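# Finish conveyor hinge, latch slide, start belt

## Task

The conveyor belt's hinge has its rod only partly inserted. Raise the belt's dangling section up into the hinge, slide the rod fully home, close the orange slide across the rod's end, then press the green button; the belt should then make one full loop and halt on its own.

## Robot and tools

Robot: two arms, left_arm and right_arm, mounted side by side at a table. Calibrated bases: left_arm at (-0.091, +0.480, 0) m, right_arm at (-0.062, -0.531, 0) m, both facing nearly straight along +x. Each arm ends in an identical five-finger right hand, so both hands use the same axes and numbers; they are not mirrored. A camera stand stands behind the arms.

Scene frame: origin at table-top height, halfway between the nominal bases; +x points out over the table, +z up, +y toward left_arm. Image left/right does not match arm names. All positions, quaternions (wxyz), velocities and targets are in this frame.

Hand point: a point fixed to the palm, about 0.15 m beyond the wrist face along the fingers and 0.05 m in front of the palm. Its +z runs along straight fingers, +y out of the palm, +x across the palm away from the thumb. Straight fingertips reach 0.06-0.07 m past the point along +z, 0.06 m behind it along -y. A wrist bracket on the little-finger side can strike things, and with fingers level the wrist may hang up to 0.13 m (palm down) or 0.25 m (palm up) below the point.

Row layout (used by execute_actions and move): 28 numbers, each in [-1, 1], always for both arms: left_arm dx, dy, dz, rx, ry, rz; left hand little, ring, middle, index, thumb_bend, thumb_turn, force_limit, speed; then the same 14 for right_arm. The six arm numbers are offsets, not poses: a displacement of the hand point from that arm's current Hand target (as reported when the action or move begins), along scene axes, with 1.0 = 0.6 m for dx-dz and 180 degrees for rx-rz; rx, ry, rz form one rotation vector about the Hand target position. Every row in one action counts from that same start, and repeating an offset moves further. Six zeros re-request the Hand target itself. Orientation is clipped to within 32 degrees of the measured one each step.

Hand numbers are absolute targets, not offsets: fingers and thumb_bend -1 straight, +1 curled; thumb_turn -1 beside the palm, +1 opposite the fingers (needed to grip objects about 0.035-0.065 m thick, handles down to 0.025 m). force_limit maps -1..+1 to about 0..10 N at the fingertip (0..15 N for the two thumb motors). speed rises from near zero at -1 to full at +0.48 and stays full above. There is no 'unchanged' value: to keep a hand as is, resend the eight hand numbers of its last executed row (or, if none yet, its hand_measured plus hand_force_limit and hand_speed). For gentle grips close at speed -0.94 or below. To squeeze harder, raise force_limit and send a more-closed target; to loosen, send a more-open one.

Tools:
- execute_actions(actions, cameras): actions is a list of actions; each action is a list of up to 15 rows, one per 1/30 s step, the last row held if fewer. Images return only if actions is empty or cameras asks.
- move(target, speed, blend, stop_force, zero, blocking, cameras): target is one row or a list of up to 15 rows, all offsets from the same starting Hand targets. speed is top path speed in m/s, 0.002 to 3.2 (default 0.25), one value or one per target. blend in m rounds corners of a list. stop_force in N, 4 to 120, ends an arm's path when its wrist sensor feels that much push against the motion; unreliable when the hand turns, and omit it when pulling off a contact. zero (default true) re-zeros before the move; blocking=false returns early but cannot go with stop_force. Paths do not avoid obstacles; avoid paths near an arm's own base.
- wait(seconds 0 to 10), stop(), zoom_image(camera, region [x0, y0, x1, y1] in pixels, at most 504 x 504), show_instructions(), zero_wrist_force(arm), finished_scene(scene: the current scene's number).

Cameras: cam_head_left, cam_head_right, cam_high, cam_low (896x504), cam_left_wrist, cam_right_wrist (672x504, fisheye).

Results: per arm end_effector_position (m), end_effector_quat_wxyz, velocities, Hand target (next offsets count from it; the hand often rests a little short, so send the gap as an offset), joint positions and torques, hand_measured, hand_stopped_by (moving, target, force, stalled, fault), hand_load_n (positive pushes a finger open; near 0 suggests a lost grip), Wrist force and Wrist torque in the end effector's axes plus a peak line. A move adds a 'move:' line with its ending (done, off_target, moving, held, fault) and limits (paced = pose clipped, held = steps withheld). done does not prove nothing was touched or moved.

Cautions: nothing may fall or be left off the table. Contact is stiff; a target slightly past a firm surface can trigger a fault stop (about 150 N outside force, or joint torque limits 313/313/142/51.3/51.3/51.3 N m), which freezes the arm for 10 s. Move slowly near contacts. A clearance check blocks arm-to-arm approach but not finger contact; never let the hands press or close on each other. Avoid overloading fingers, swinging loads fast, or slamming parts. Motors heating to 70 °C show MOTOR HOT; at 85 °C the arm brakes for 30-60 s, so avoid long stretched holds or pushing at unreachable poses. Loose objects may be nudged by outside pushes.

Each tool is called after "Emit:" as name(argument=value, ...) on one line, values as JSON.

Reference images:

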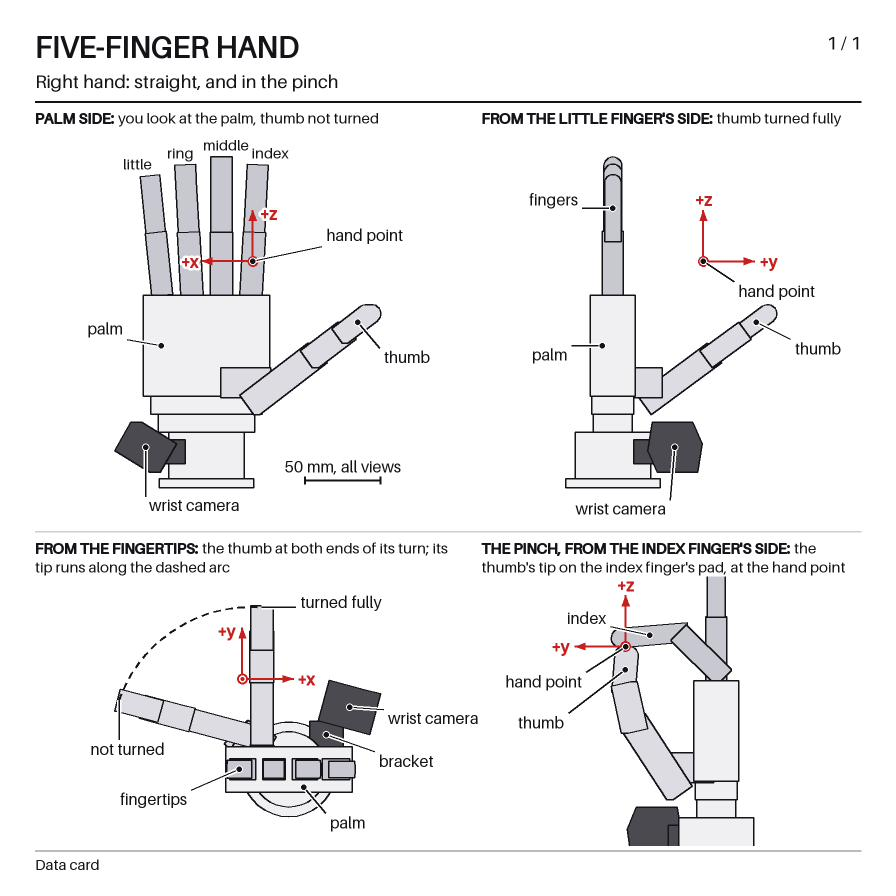

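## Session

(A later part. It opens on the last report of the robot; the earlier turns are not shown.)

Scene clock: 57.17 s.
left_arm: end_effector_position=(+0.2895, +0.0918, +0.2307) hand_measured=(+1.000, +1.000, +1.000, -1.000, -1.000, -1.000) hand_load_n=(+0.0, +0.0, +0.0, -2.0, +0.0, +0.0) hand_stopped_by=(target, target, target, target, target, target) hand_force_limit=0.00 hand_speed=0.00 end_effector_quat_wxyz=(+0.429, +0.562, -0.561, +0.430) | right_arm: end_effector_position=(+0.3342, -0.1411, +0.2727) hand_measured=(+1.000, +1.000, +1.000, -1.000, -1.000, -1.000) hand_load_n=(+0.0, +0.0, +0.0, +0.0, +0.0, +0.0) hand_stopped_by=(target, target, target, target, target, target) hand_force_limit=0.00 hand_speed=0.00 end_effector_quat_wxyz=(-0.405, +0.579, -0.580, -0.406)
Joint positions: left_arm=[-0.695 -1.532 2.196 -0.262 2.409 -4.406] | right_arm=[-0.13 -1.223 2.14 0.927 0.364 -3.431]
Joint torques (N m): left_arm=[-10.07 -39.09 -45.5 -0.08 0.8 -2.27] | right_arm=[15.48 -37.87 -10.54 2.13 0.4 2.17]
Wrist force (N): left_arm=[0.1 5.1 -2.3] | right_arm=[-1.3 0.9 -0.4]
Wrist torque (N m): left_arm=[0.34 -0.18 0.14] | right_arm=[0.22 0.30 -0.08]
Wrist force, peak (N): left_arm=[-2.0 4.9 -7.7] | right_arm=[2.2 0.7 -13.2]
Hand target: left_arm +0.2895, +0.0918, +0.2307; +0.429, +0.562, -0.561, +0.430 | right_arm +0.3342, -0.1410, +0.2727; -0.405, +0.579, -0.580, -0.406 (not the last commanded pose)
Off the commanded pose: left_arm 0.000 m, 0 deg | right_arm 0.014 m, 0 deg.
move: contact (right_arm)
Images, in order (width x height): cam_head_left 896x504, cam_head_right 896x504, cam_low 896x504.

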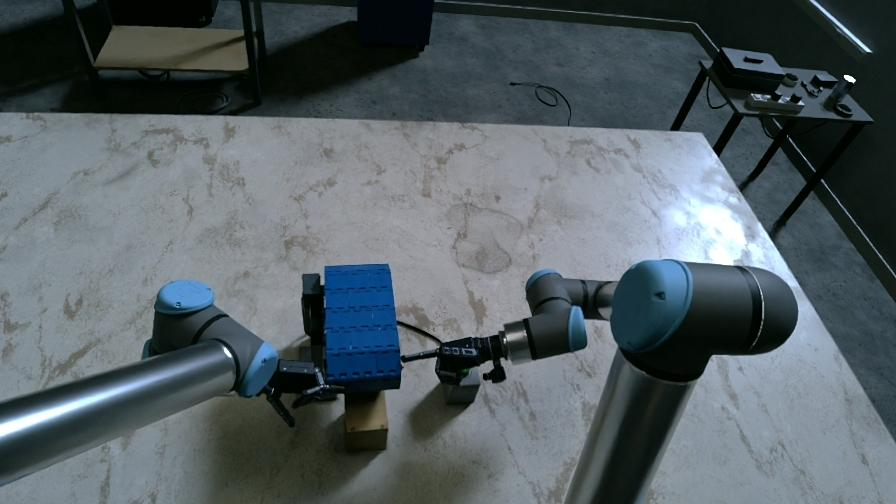

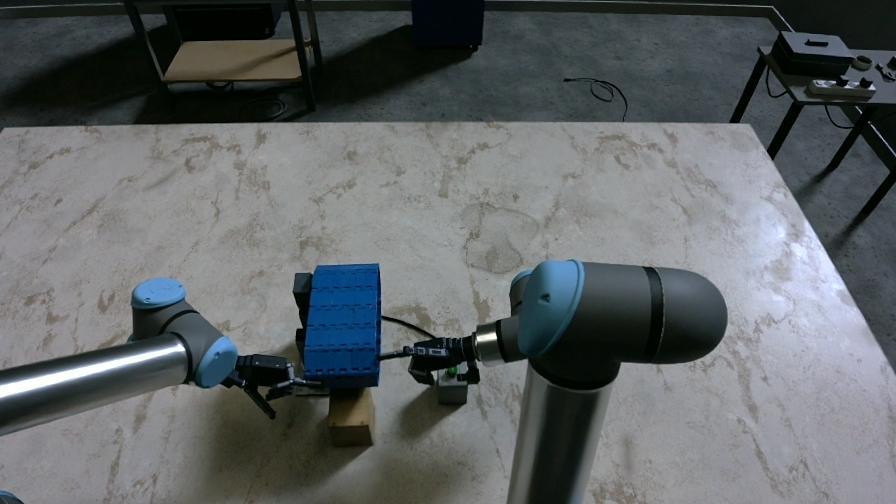

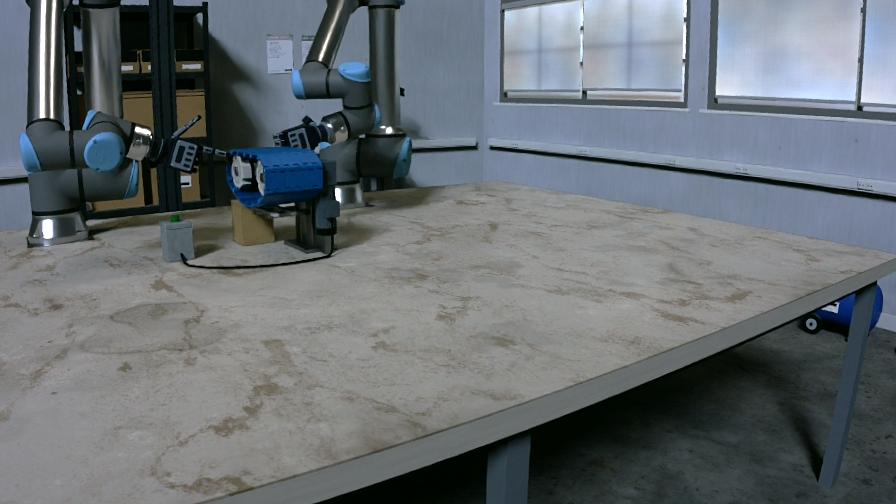

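Emit:
move(target=[[0,0,0,0,0,0,1,1,1,-1,-1,-1,0,0, 0,-0.0025,0,0,0,0,1,1,1,-1,-1,-1,0,0],[0,0,0,0,0,0,1,1,1,-1,-1,-1,0,0, -0.0258,-0.0025,-0.0153,0,0,0,1,1,1,-1,-1,-1,0,0]], speed=0.02, stop_force=15, cameras=["cam_head_left","cam_head_right","cam_low"])

Emit:
zoom_image(camera="cam_head_left", region=[380, 340, 440, 390])

Emit:
zoom_image(camera="cam_low", region=[190, 135, 270, 205])

Scene clock: 59.37 s.
left_arm: end_effector_position=(+0.2895, +0.0918, +0.2307) hand_measured=(+1.000, +1.000, +1.000, -1.000, -1.000, -1.000) hand_load_n=(+0.0, +0.0, +0.0, -2.5, +0.0, +0.0) hand_stopped_by=(target, target, target, target, target, target) hand_force_limit=0.00 hand_speed=0.00 end_effector_quat_wxyz=(+0.429, +0.562, -0.561, +0.430) | right_arm: end_effector_position=(+0.3187, -0.1426, +0.2636) hand_measured=(+1.000, +1.000, +1.000, -1.000, -1.000, -1.000) hand_load_n=(+0.0, +0.0, +0.0, +0.0, +0.0, +0.0) hand_stopped_by=(target, target, target, target, target, target) hand_force_limit=0.00 hand_speed=0.00 end_effector_quat_wxyz=(-0.405, +0.579, -0.580, -0.406)
Joint positions: left_arm=[-0.695 -1.532 2.196 -0.262 2.409 -4.406] | right_arm=[-0.137 -1.225 2.177 0.91 0.366 -3.451]
Joint torques (N m): left_arm=[-10.72 -38.29 -45.78 0 1.81 -2.38] | right_arm=[5.78 -45.35 -30.77 5.67 -0.92 1.24]
Wrist force (N): left_arm=[-1.0 5.6 -1.5] | right_arm=[-2.1 -0.9 -1.7]
Wrist torque (N m): left_arm=[0.24 -0.14 0.07] | right_arm=[0.43 0.32 -0.07]
Wrist force, peak (N): left_arm=[-1.0 6.2 -1.5] | right_arm=[-4.5 -5.2 -2.5]
Hand target: left_arm +0.2895, +0.0918, +0.2307; +0.429, +0.562, -0.561, +0.430 | right_arm +0.3187, -0.1425, +0.2636; -0.405, +0.579, -0.580, -0.406
Off the commanded pose: left_arm 0.000 m, 0 deg | right_arm 0.000 m, 0 deg.
move: done
Images, in order (width x height): cam_head_left 896x504, cam_head_right 896x504, cam_low 896x504.

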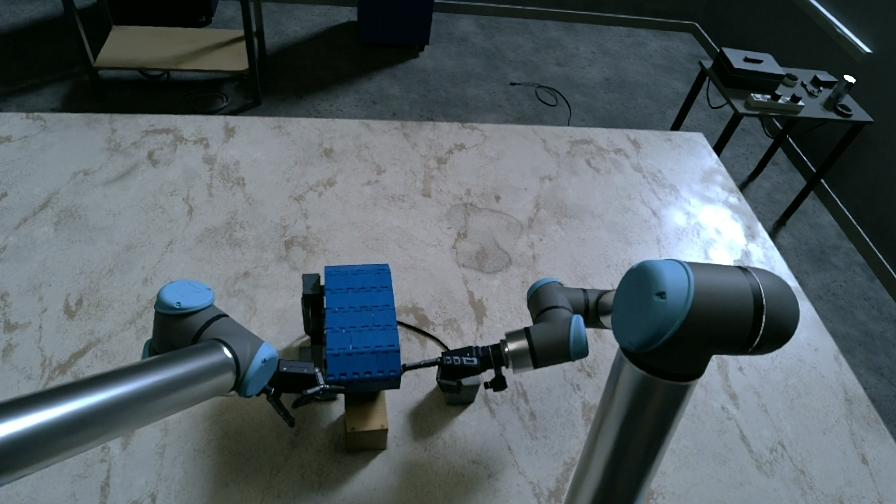

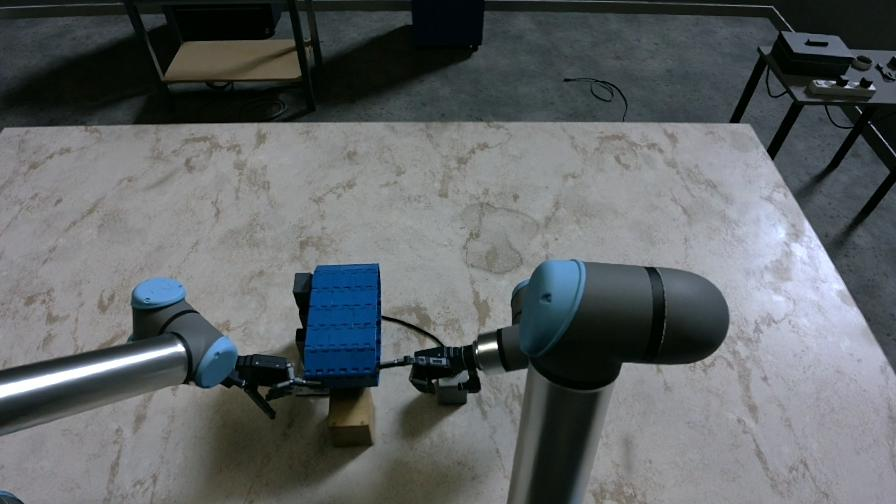

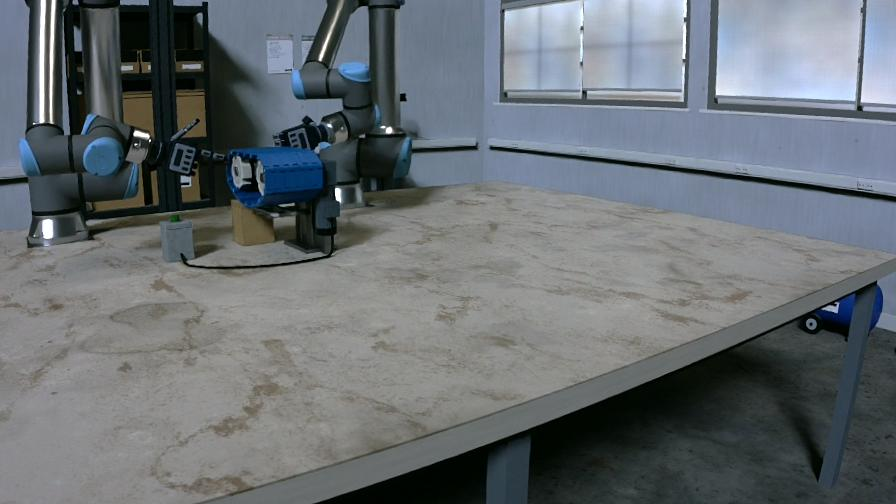

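Scaled by 8.400.

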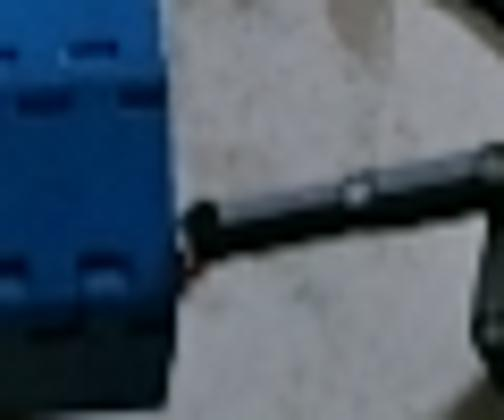

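Scaled by 6.300.

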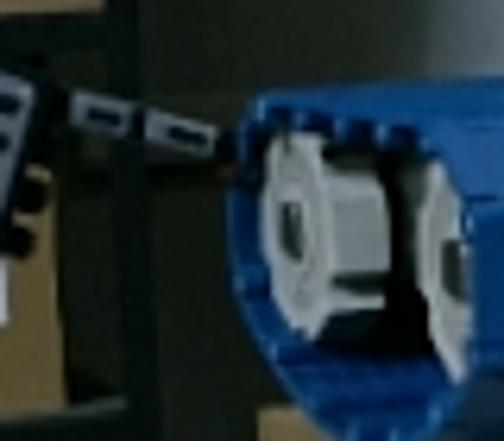

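Emit:
move(target=[0,0,0,0,0,0,1,1,1,-1,-1,-1,0,0, -0.0115,0,-0.0068,0,0,0,1,1,1,-1,-1,-1,0,0], speed=0.015, stop_force=12, cameras=["cam_head_left","cam_low"])

Emit:
zoom_image(camera="cam_head_left", region=[380, 340, 440, 390])

Emit:
zoom_image(camera="cam_low", region=[190, 135, 270, 205])

Scene clock: 60.67 s.
left_arm: end_effector_position=(+0.2895, +0.0918, +0.2307) hand_measured=(+1.000, +1.000, +1.000, -1.000, -1.000, -1.000) hand_load_n=(+0.0, +0.0, +0.0, -3.5, +0.0, +0.0) hand_stopped_by=(target, target, target, target, target, target) hand_force_limit=0.00 hand_speed=0.00 end_effector_quat_wxyz=(+0.429, +0.562, -0.561, +0.430) | right_arm: end_effector_position=(+0.3146, -0.1425, +0.2611) hand_measured=(+1.000, +1.000, +1.000, -1.000, -1.000, -1.000) hand_load_n=(+0.0, +0.0, +0.0, +1.0, +0.0, +0.0) hand_stopped_by=(target, target, target, target, target, target) hand_force_limit=0.00 hand_speed=0.00 end_effector_quat_wxyz=(-0.405, +0.579, -0.580, -0.406)
Joint positions: left_arm=[-0.695 -1.532 2.196 -0.262 2.409 -4.406] | right_arm=[-0.138 -1.226 2.186 0.904 0.367 -3.454]
Joint torques (N m): left_arm=[-10.23 -38.99 -44.45 0.09 2.09 -2.3] | right_arm=[22.86 -35.94 -25.1 5.73 -0.66 2.18]
Wrist force (N): left_arm=[-1.8 7.9 -2.4] | right_arm=[-3.0 -7.9 -7.3]
Wrist torque (N m): left_arm=[0.32 -0.11 0.03] | right_arm=[1.21 0.22 -0.14]
Wrist force, peak (N): left_arm=[-3.6 8.1 -1.5] | right_arm=[-5.0 -13.5 -9.2]
Hand target: left_arm +0.2895, +0.0918, +0.2307; +0.429, +0.562, -0.561, +0.430 | right_arm +0.3146, -0.1425, +0.2611; -0.405, +0.579, -0.580, -0.406 (not the last commanded pose)
Off the commanded pose: left_arm 0.000 m, 0 deg | right_arm 0.003 m, 0 deg.
move: contact (right_arm)
Images, in order (width x height): cam_head_left 896x504, cam_low 896x504.

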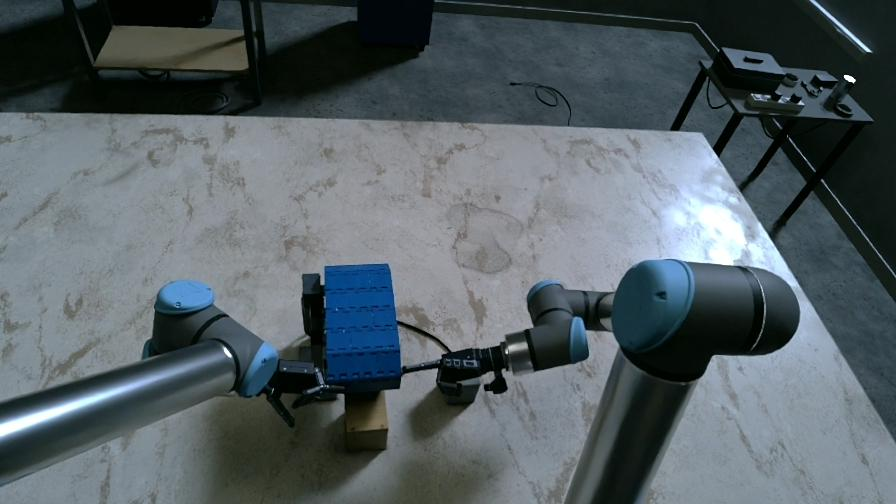

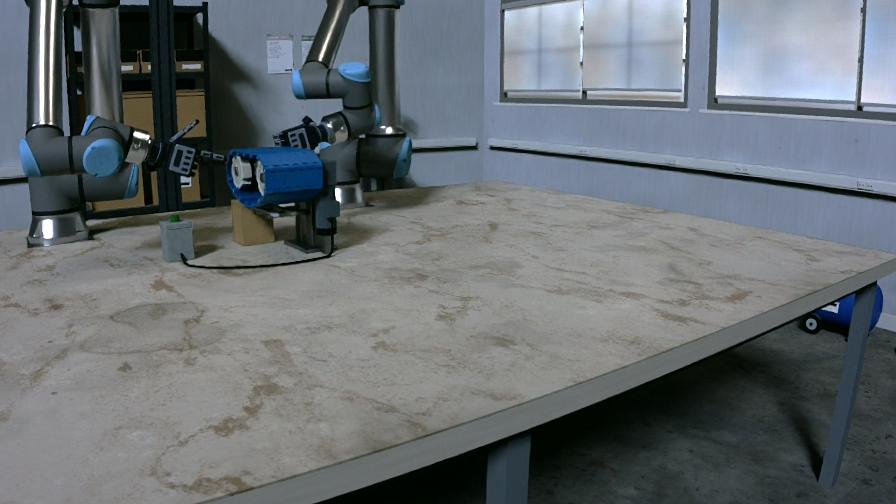

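Scaled by 8.400.

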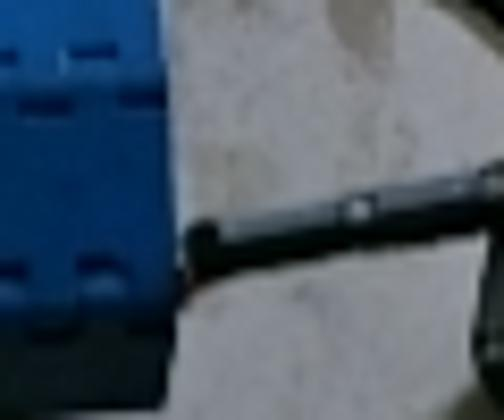

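Scaled by 6.300.

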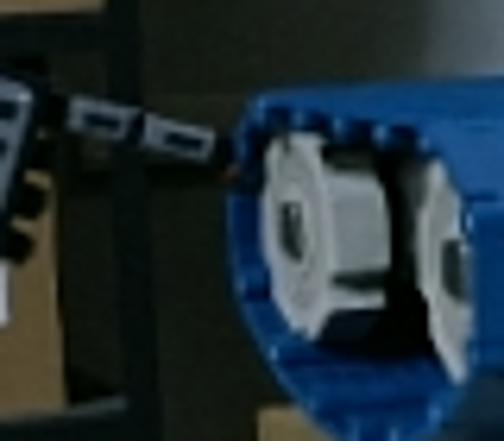

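Emit:
move(target=[[0,0,0,0,0,0,1,1,1,-1,-1,-1,0,0, 0.003,-0.08,0.002,0,0,0,1,1,1,-1,-1,-1,0,0],[0,0,0,0,0,0,1,1,1,-1,-1,-1,0,0, -0.041,-0.1458,0.0148,0,0,-0.0833,-1,-1,-1,-1,-1,-1,0,0]], speed=0.15, blend=[0.01,0], cameras=["cam_right_wrist"])

Emit:
zoom_image(camera="cam_right_wrist", region=[230, 160, 300, 215])

Emit:
zoom_image(camera="cam_right_wrist", region=[220, 100, 360, 240])

Scene clock: 63.50 s.
left_arm: end_effector_position=(+0.2895, +0.0918, +0.2307) hand_measured=(+1.000, +1.000, +1.000, -1.000, -1.000, -1.000) hand_load_n=(+0.0, +0.0, +0.0, -3.5, +0.0, +0.0) hand_stopped_by=(target, target, target, target, target, target) hand_force_limit=0.00 hand_speed=0.00 end_effector_quat_wxyz=(+0.429, +0.562, -0.561, +0.430) | right_arm: end_effector_position=(+0.2900, -0.2300, +0.2700) hand_measured=(-1.000, -1.000, -1.000, -1.000, -1.000, -1.000) hand_load_n=(+0.0, +0.0, +0.0, +0.0, +0.0, +0.0) hand_stopped_by=(target, target, target, target, target, target) hand_force_limit=0.00 hand_speed=0.00 end_effector_quat_wxyz=(+0.454, -0.499, +0.650, +0.349)
Joint positions: left_arm=[-0.695 -1.532 2.196 -0.262 2.409 -4.406] | right_arm=[-0.463 -1.363 2.424 0.952 0.389 -3.614]
Joint torques (N m): left_arm=[-10.29 -37.08 -40.56 -0.14 2.71 -2.18] | right_arm=[-13.82 -41.99 -11.31 3.4 -0.31 1.17]
Wrist force (N): left_arm=[2.4 7.6 -1.3] | right_arm=[-1.1 0.1 1.1]
Wrist torque (N m): left_arm=[0.27 -0.11 0.32] | right_arm=[-0.03 0.36 -0.04]
Wrist force, peak (N): left_arm=[-1.5 8.0 -2.1] | right_arm=[-3.0 -8.4 -7.5]
Hand target: left_arm +0.2895, +0.0918, +0.2307; +0.429, +0.562, -0.561, +0.430 | right_arm +0.2900, -0.2300, +0.2700; +0.454, -0.499, +0.650, +0.349
Off the commanded pose: left_arm 0.000 m, 0 deg | right_arm 0.000 m, 0 deg.
move: done
Images, in order (width x height): cam_right_wrist 672x504.

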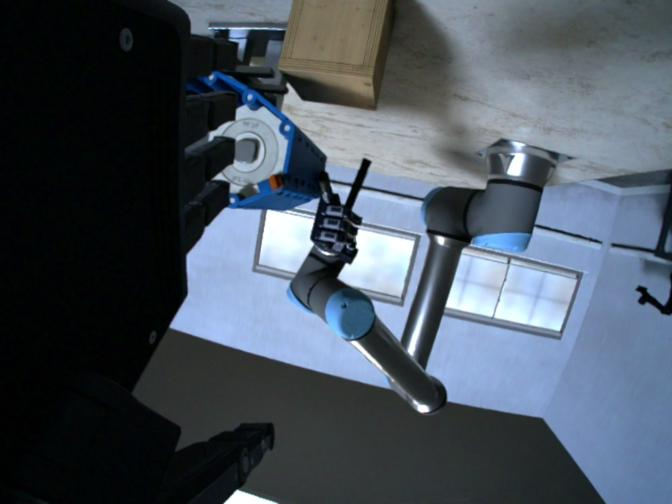

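Scaled by 7.200 from the camera's 672x504 image, which has a finer 960x720 frame.

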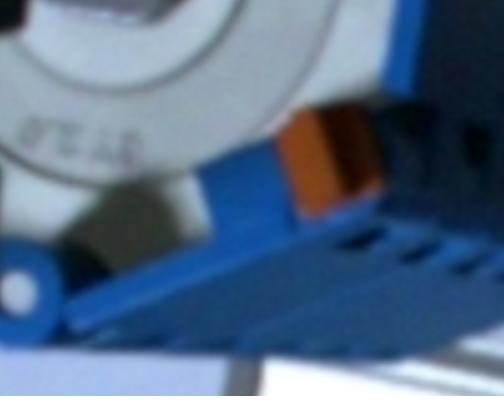

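Scaled by 3.600 from the camera's 672x504 image, which has a finer 960x720 frame.

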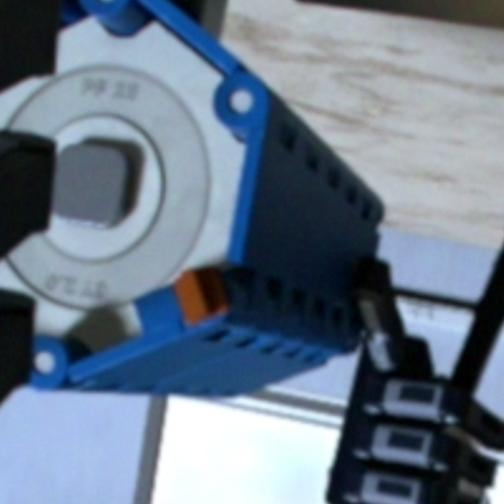

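Emit:
move(target=[[-0.08,0,0,0,0,0,1,1,1,-1,-1,-1,0,0, 0,0,0,0,0,0,-1,-1,-1,-1,-1,-1,0,0],[-0.15,0.15,0.1,0,0,0,1,1,1,-1,-1,-1,0,0, 0,0,0,0,0,0,-1,-1,-1,-1,-1,-1,0,0]], speed=0.15, blend=[0.02,0], cameras=["cam_head_left","cam_right_wrist"])

Emit:
zoom_image(camera="cam_right_wrist", region=[220, 100, 360, 240])

Emit:
zoom_image(camera="cam_head_left", region=[300, 250, 420, 420])

Scene clock: 65.27 s.
left_arm: end_effector_position=(+0.1995, +0.1818, +0.2906) hand_measured=(+1.000, +1.000, +1.000, -1.000, -1.000, -1.000) hand_load_n=(+0.0, +0.0, +0.0, +0.0, +0.0, +0.0) hand_stopped_by=(target, target, target, target, target, target) hand_force_limit=0.00 hand_speed=0.00 end_effector_quat_wxyz=(+0.429, +0.562, -0.561, +0.430) | right_arm: end_effector_position=(+0.2900, -0.2300, +0.2700) hand_measured=(-1.000, -1.000, -1.000, -1.000, -1.000, -1.000) hand_load_n=(+0.0, +0.0, +0.0, +0.0, +0.0, +0.0) hand_stopped_by=(target, target, target, target, target, target) hand_force_limit=0.00 hand_speed=0.00 end_effector_quat_wxyz=(+0.454, -0.499, +0.650, +0.349)
Joint positions: left_arm=[-0.655 -1.807 2.312 -0.085 2.445 -4.382] | right_arm=[-0.463 -1.363 2.425 0.952 0.389 -3.614]
Joint torques (N m): left_arm=[3.62 -22.75 -45.91 -0.23 -2.52 -2.7] | right_arm=[-12.7 -46.12 -5.13 5.03 -1.77 1.42]
Wrist force (N): left_arm=[0.5 0.7 0.5] | right_arm=[-0.8 -0.1 0.8]
Wrist torque (N m): left_arm=[0.22 -0.13 0.31] | right_arm=[-0.03 0.31 -0.02]
Wrist force, peak (N): left_arm=[2.6 7.7 -1.3] | right_arm=[-1.3 0.5 1.6]
Hand target: left_arm +0.1995, +0.1818, +0.2907; +0.429, +0.562, -0.561, +0.430 | right_arm +0.2900, -0.2300, +0.2700; +0.454, -0.499, +0.650, +0.349
Off the commanded pose: left_arm 0.000 m, 0 deg | right_arm 0.000 m, 0 deg.
move: done
Images, in order (width x height): cam_head_left 896x504, cam_right_wrist 672x504.

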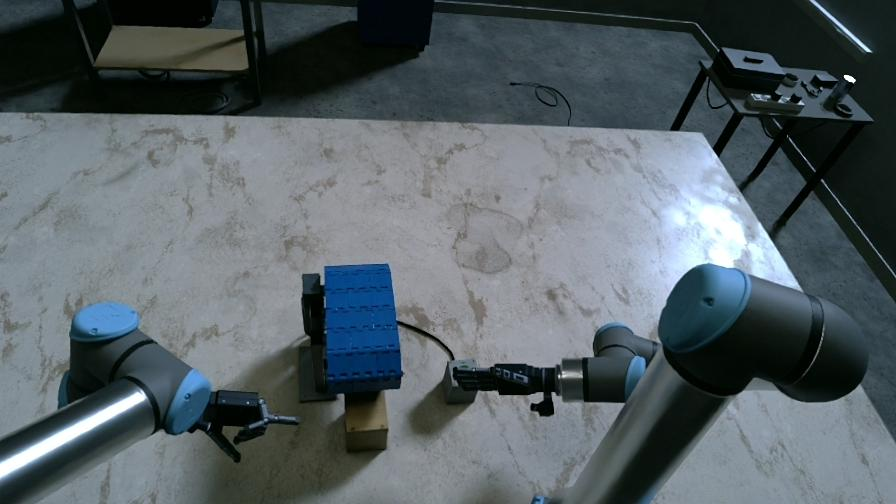

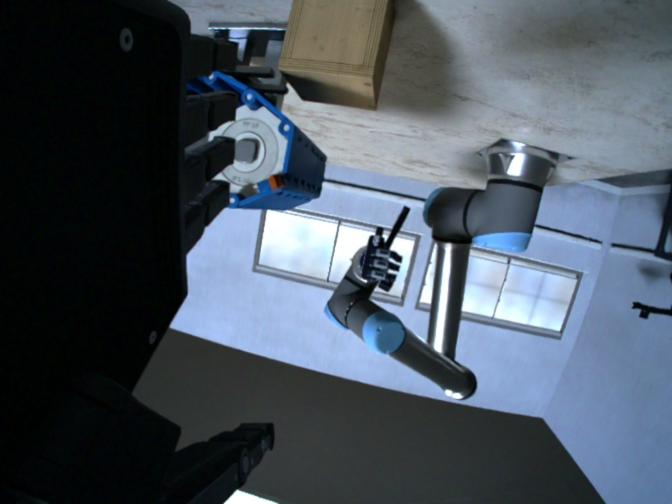

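Scaled by 3.600 from the camera's 672x504 image, which has a finer 960x720 frame.

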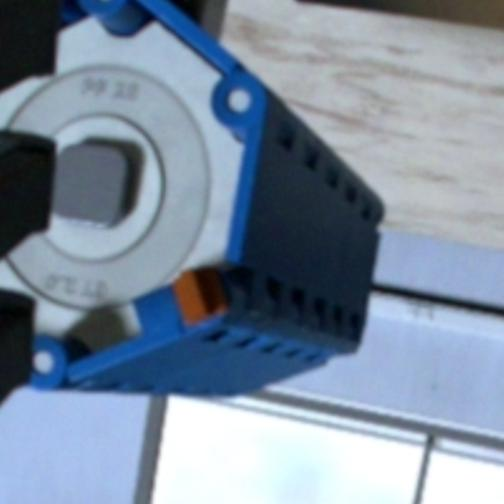

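Scaled by 2.965.

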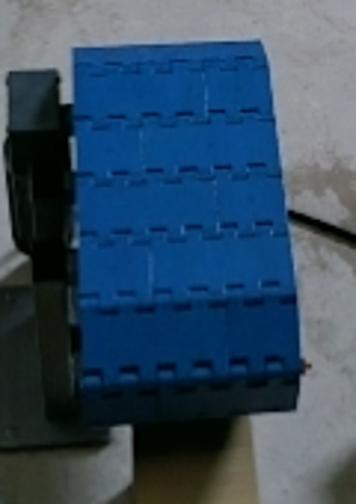

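Emit:
move(target=[-0.1,0.1,0.1,0,0,0,1,1,1,-1,-1,-1,0,0, 0.1433,-0.0567,-0.0167,-0.3868,0.0508,0.0726,1,1,1,-1,-1,-1,0,0], speed=0.25, cameras=["all"])

Emit:
zoom_image(camera="cam_head_left", region=[400, 310, 520, 430])

Emit:
zoom_image(camera="cam_low", region=[110, 150, 250, 270])

Scene clock: 68.60 s.
left_arm: end_effector_position=(+0.1395, +0.2419, +0.3507) hand_measured=(+1.000, +1.000, +1.000, -1.000, -1.000, -1.000) hand_load_n=(+0.0, +0.0, +0.0, +0.0, +0.0, +0.0) hand_stopped_by=(target, target, target, target, target, target) hand_force_limit=0.00 hand_speed=0.00 end_effector_quat_wxyz=(+0.429, +0.562, -0.561, +0.430) | right_arm: end_effector_position=(+0.3760, -0.2640, +0.2600) hand_measured=(+1.000, +1.000, +1.000, -1.000, -1.000, -1.000) hand_load_n=(+0.5, +0.0, +0.0, +0.0, +0.0, +0.0) hand_stopped_by=(target, target, target, target, target, target) hand_force_limit=0.00 hand_speed=0.00 end_effector_quat_wxyz=(+0.001, +0.707, -0.707, +0.001)
Joint positions: left_arm=[-0.605 -2.007 2.323 0.131 2.491 -4.348] | right_arm=[0.094 -1.357 1.814 1.114 1.572 -3.019]
Joint torques (N m): left_arm=[-11.01 2.86 -46.58 -3.39 -1.78 -1.78] | right_arm=[4.8 -42.06 -29.18 4.16 1.06 -1.65]
Wrist force (N): left_arm=[0.6 0.5 0.7] | right_arm=[-0.6 -1.1 0.1]
Wrist torque (N m): left_arm=[0.20 -0.11 0.15] | right_arm=[-0.17 0.21 -0.12]
Wrist force, peak (N): left_arm=[1.0 1.3 -0.3] | right_arm=[-1.0 0.6 1.5]
Hand target: left_arm +0.1395, +0.2418, +0.3507; +0.429, +0.562, -0.561, +0.430 | right_arm +0.3760, -0.2640, +0.2600; +0.001, +0.707, -0.707, +0.001
Off the commanded pose: left_arm 0.000 m, 0 deg | right_arm 0.000 m, 0 deg.
move: done

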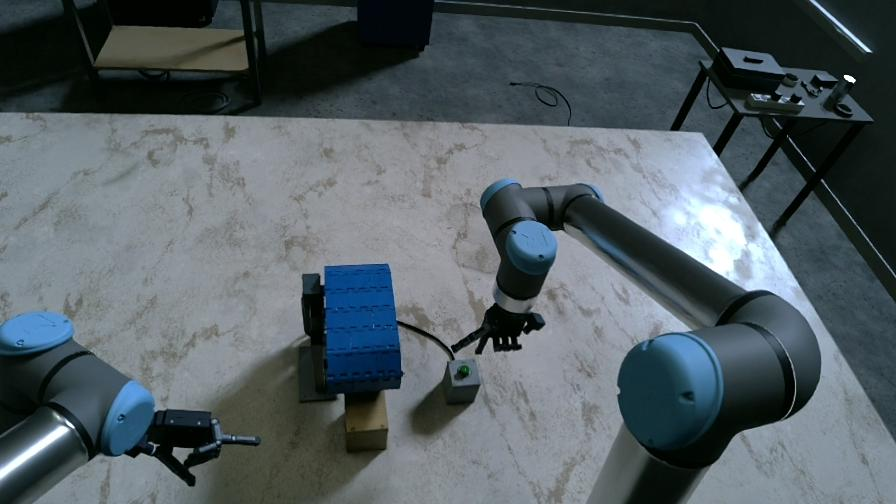

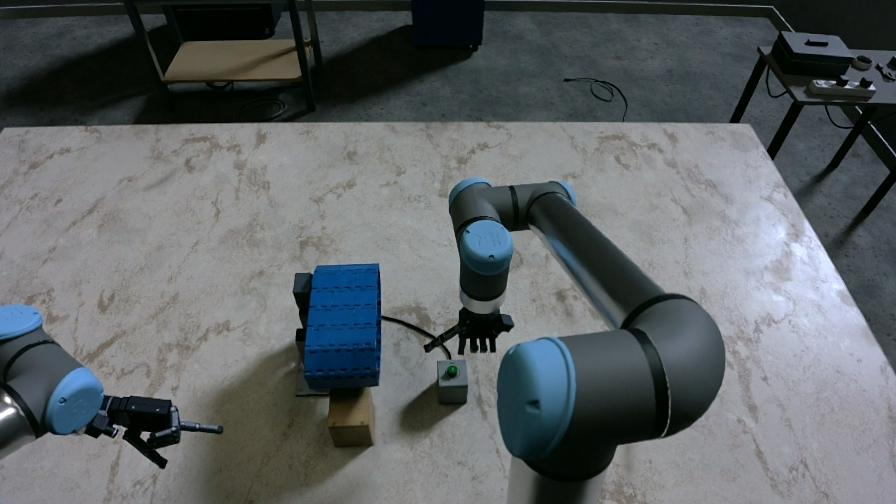

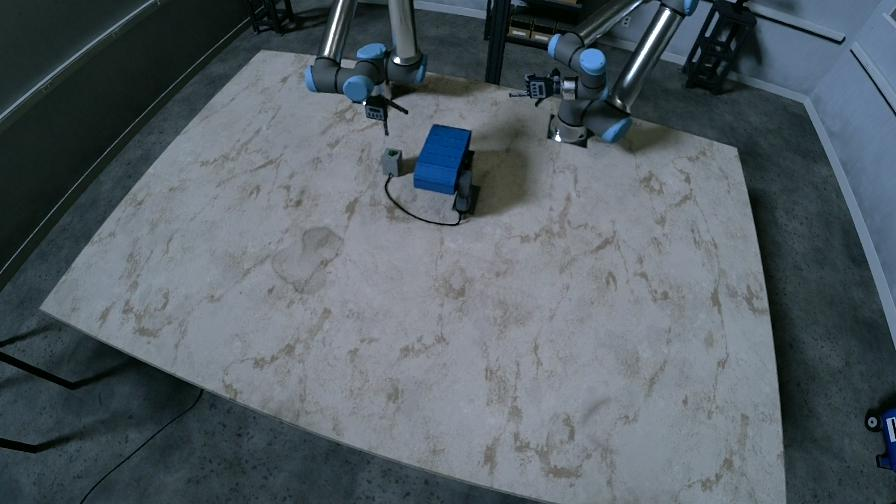

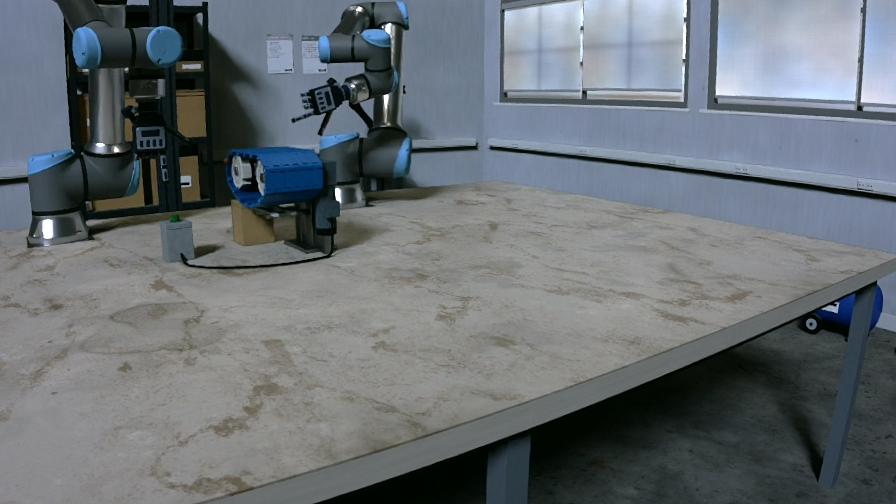

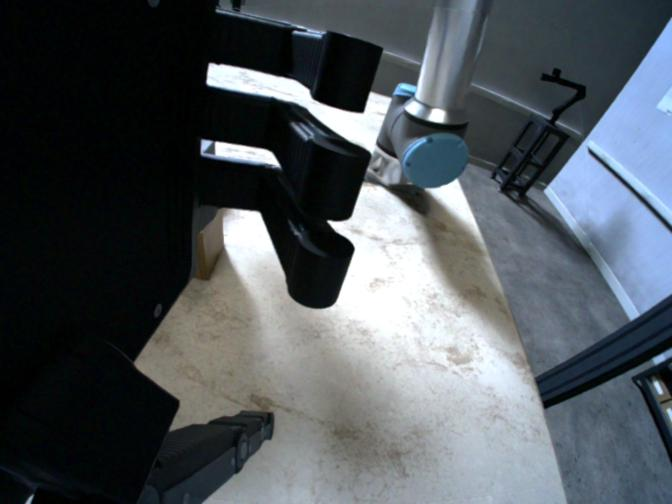

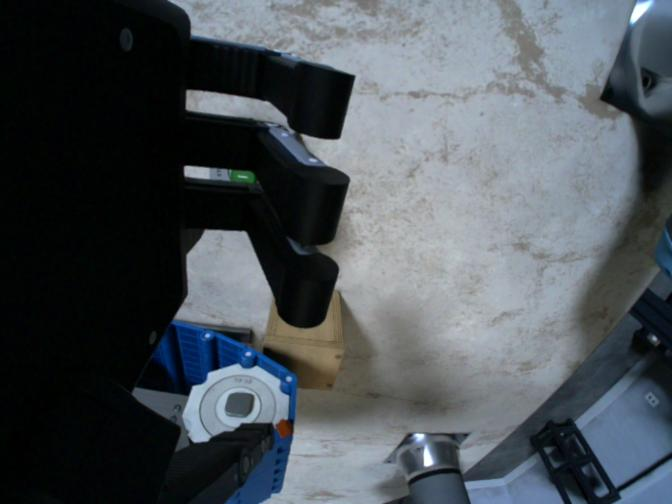

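Scaled by 4.200.

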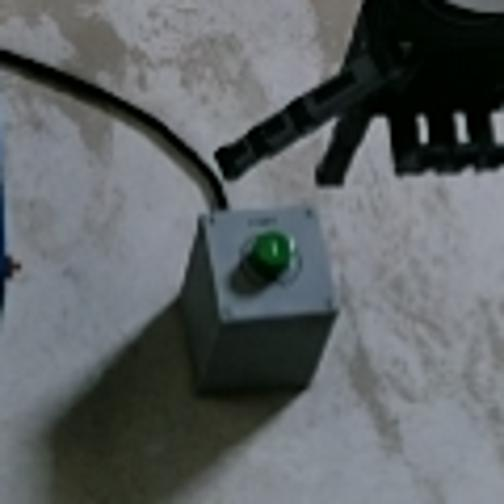

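Scaled by 3.600.

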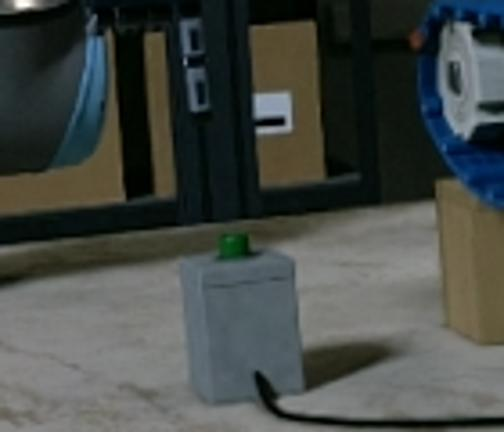

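Emit:
move(target=[0,0,0,0,0,0,1,1,1,-1,-1,-1,0,0, 0.0067,0.0233,-0.1,0,0,0,1,1,1,-1,-1,-1,0,0], speed=0.15, cameras=["cam_head_left","cam_head_right","cam_low","cam_right_wrist","cam_high"])

Emit:
zoom_image(camera="cam_head_left", region=[430, 340, 500, 410])

Emit:
zoom_image(camera="cam_head_right", region=[420, 340, 490, 410])

Emit:
zoom_image(camera="cam_low", region=[140, 190, 220, 270])

Scene clock: 69.80 s.
left_arm: end_effector_position=(+0.1395, +0.2418, +0.3507) hand_measured=(+1.000, +1.000, +1.000, -1.000, -1.000, -1.000) hand_load_n=(+0.0, +0.0, -0.5, +0.0, +0.0, +0.0) hand_stopped_by=(target, target, target, target, target, target) hand_force_limit=0.00 hand_speed=0.00 end_effector_quat_wxyz=(+0.429, +0.562, -0.561, +0.430) | right_arm: end_effector_position=(+0.3798, -0.2500, +0.2000) hand_measured=(+1.000, +1.000, +1.000, -1.000, -1.000, -1.000) hand_load_n=(+0.0, +0.0, +0.0, +0.0, +0.0, +0.0) hand_stopped_by=(target, target, target, target, target, target) hand_force_limit=0.00 hand_speed=0.00 end_effector_quat_wxyz=(+0.001, +0.707, -0.707, +0.001)
Joint positions: left_arm=[-0.605 -2.007 2.323 0.131 2.491 -4.348] | right_arm=[0.12 -1.292 1.85 1.013 1.573 -2.993]
Joint torques (N m): left_arm=[-13.06 8.62 -38.04 -3.34 -3.09 -2.73] | right_arm=[-15.47 -42.03 -44.37 2.61 0.46 -2.15]
Wrist force (N): left_arm=[0.4 0.6 0.2] | right_arm=[-0.6 -0.5 0.4]
Wrist torque (N m): left_arm=[0.25 -0.07 0.14] | right_arm=[-0.09 0.20 -0.16]
Wrist force, peak (N): left_arm=[1.2 0.6 0.6] | right_arm=[-0.8 -1.1 2.0]
Hand target: left_arm +0.1395, +0.2418, +0.3507; +0.429, +0.562, -0.561, +0.430 | right_arm +0.3800, -0.2501, +0.2000; +0.001, +0.707, -0.707, +0.001
Off the commanded pose: left_arm 0.000 m, 0 deg | right_arm 0.000 m, 0 deg.
move: done
Images, in order (width x height): cam_head_left 896x504, cam_head_right 896x504, cam_high 896x504, cam_low 896x504, cam_right_wrist 672x504.

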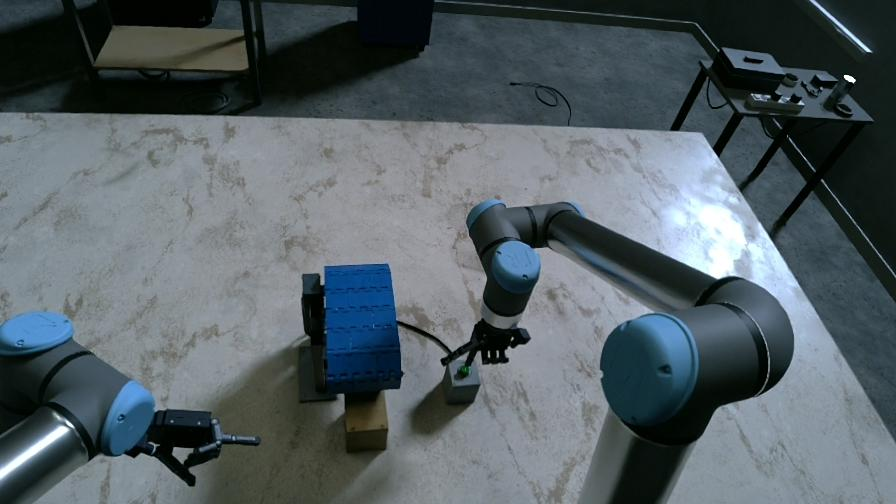

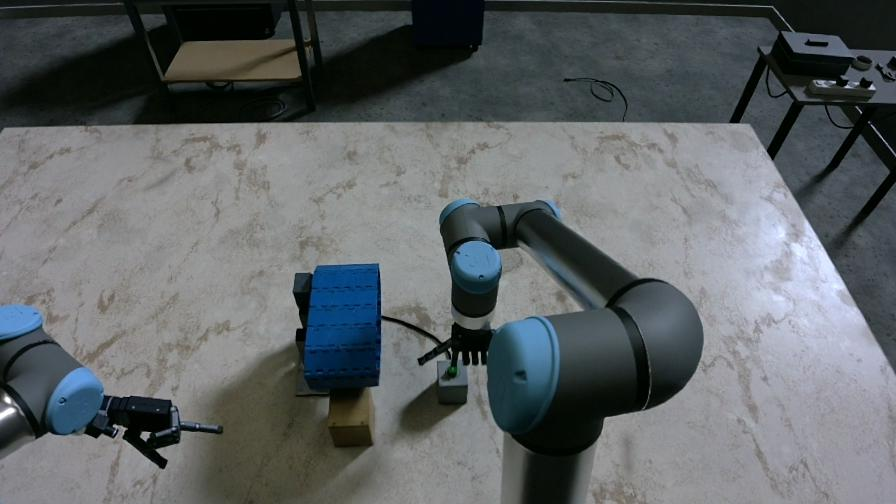

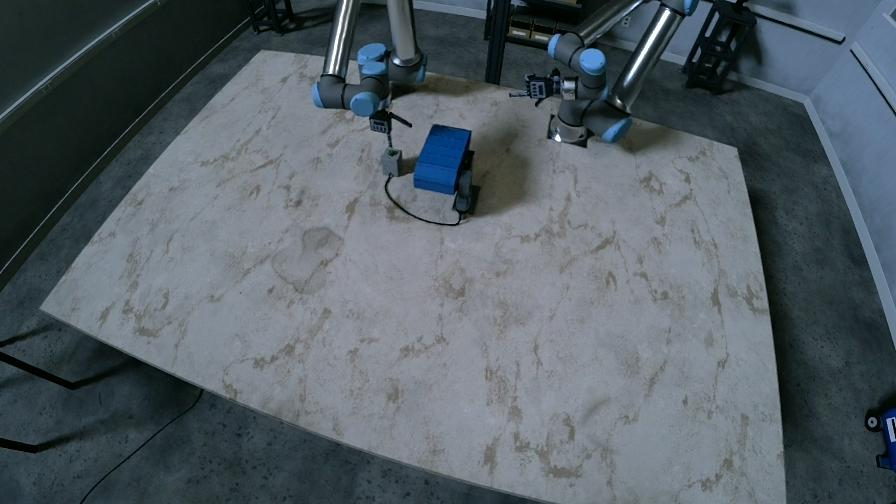

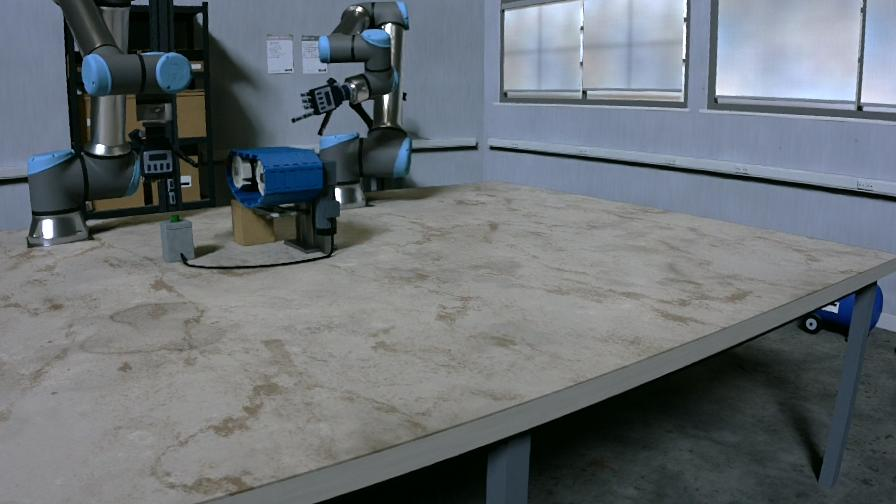

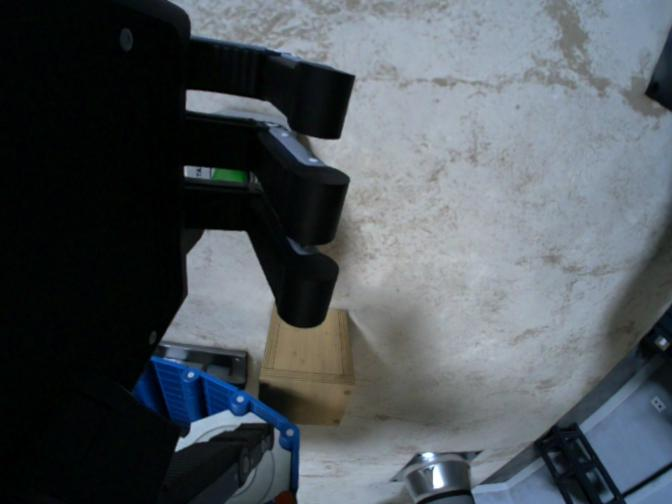

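Scaled by 7.200.

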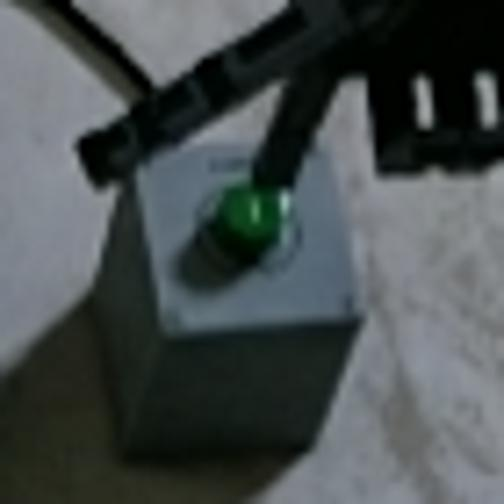

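Scaled by 7.200.

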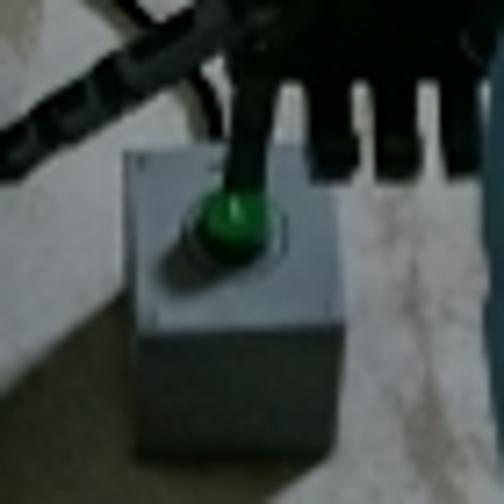

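Scaled by 6.300.

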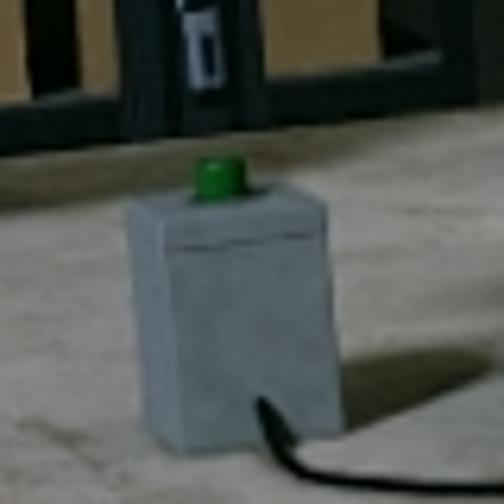

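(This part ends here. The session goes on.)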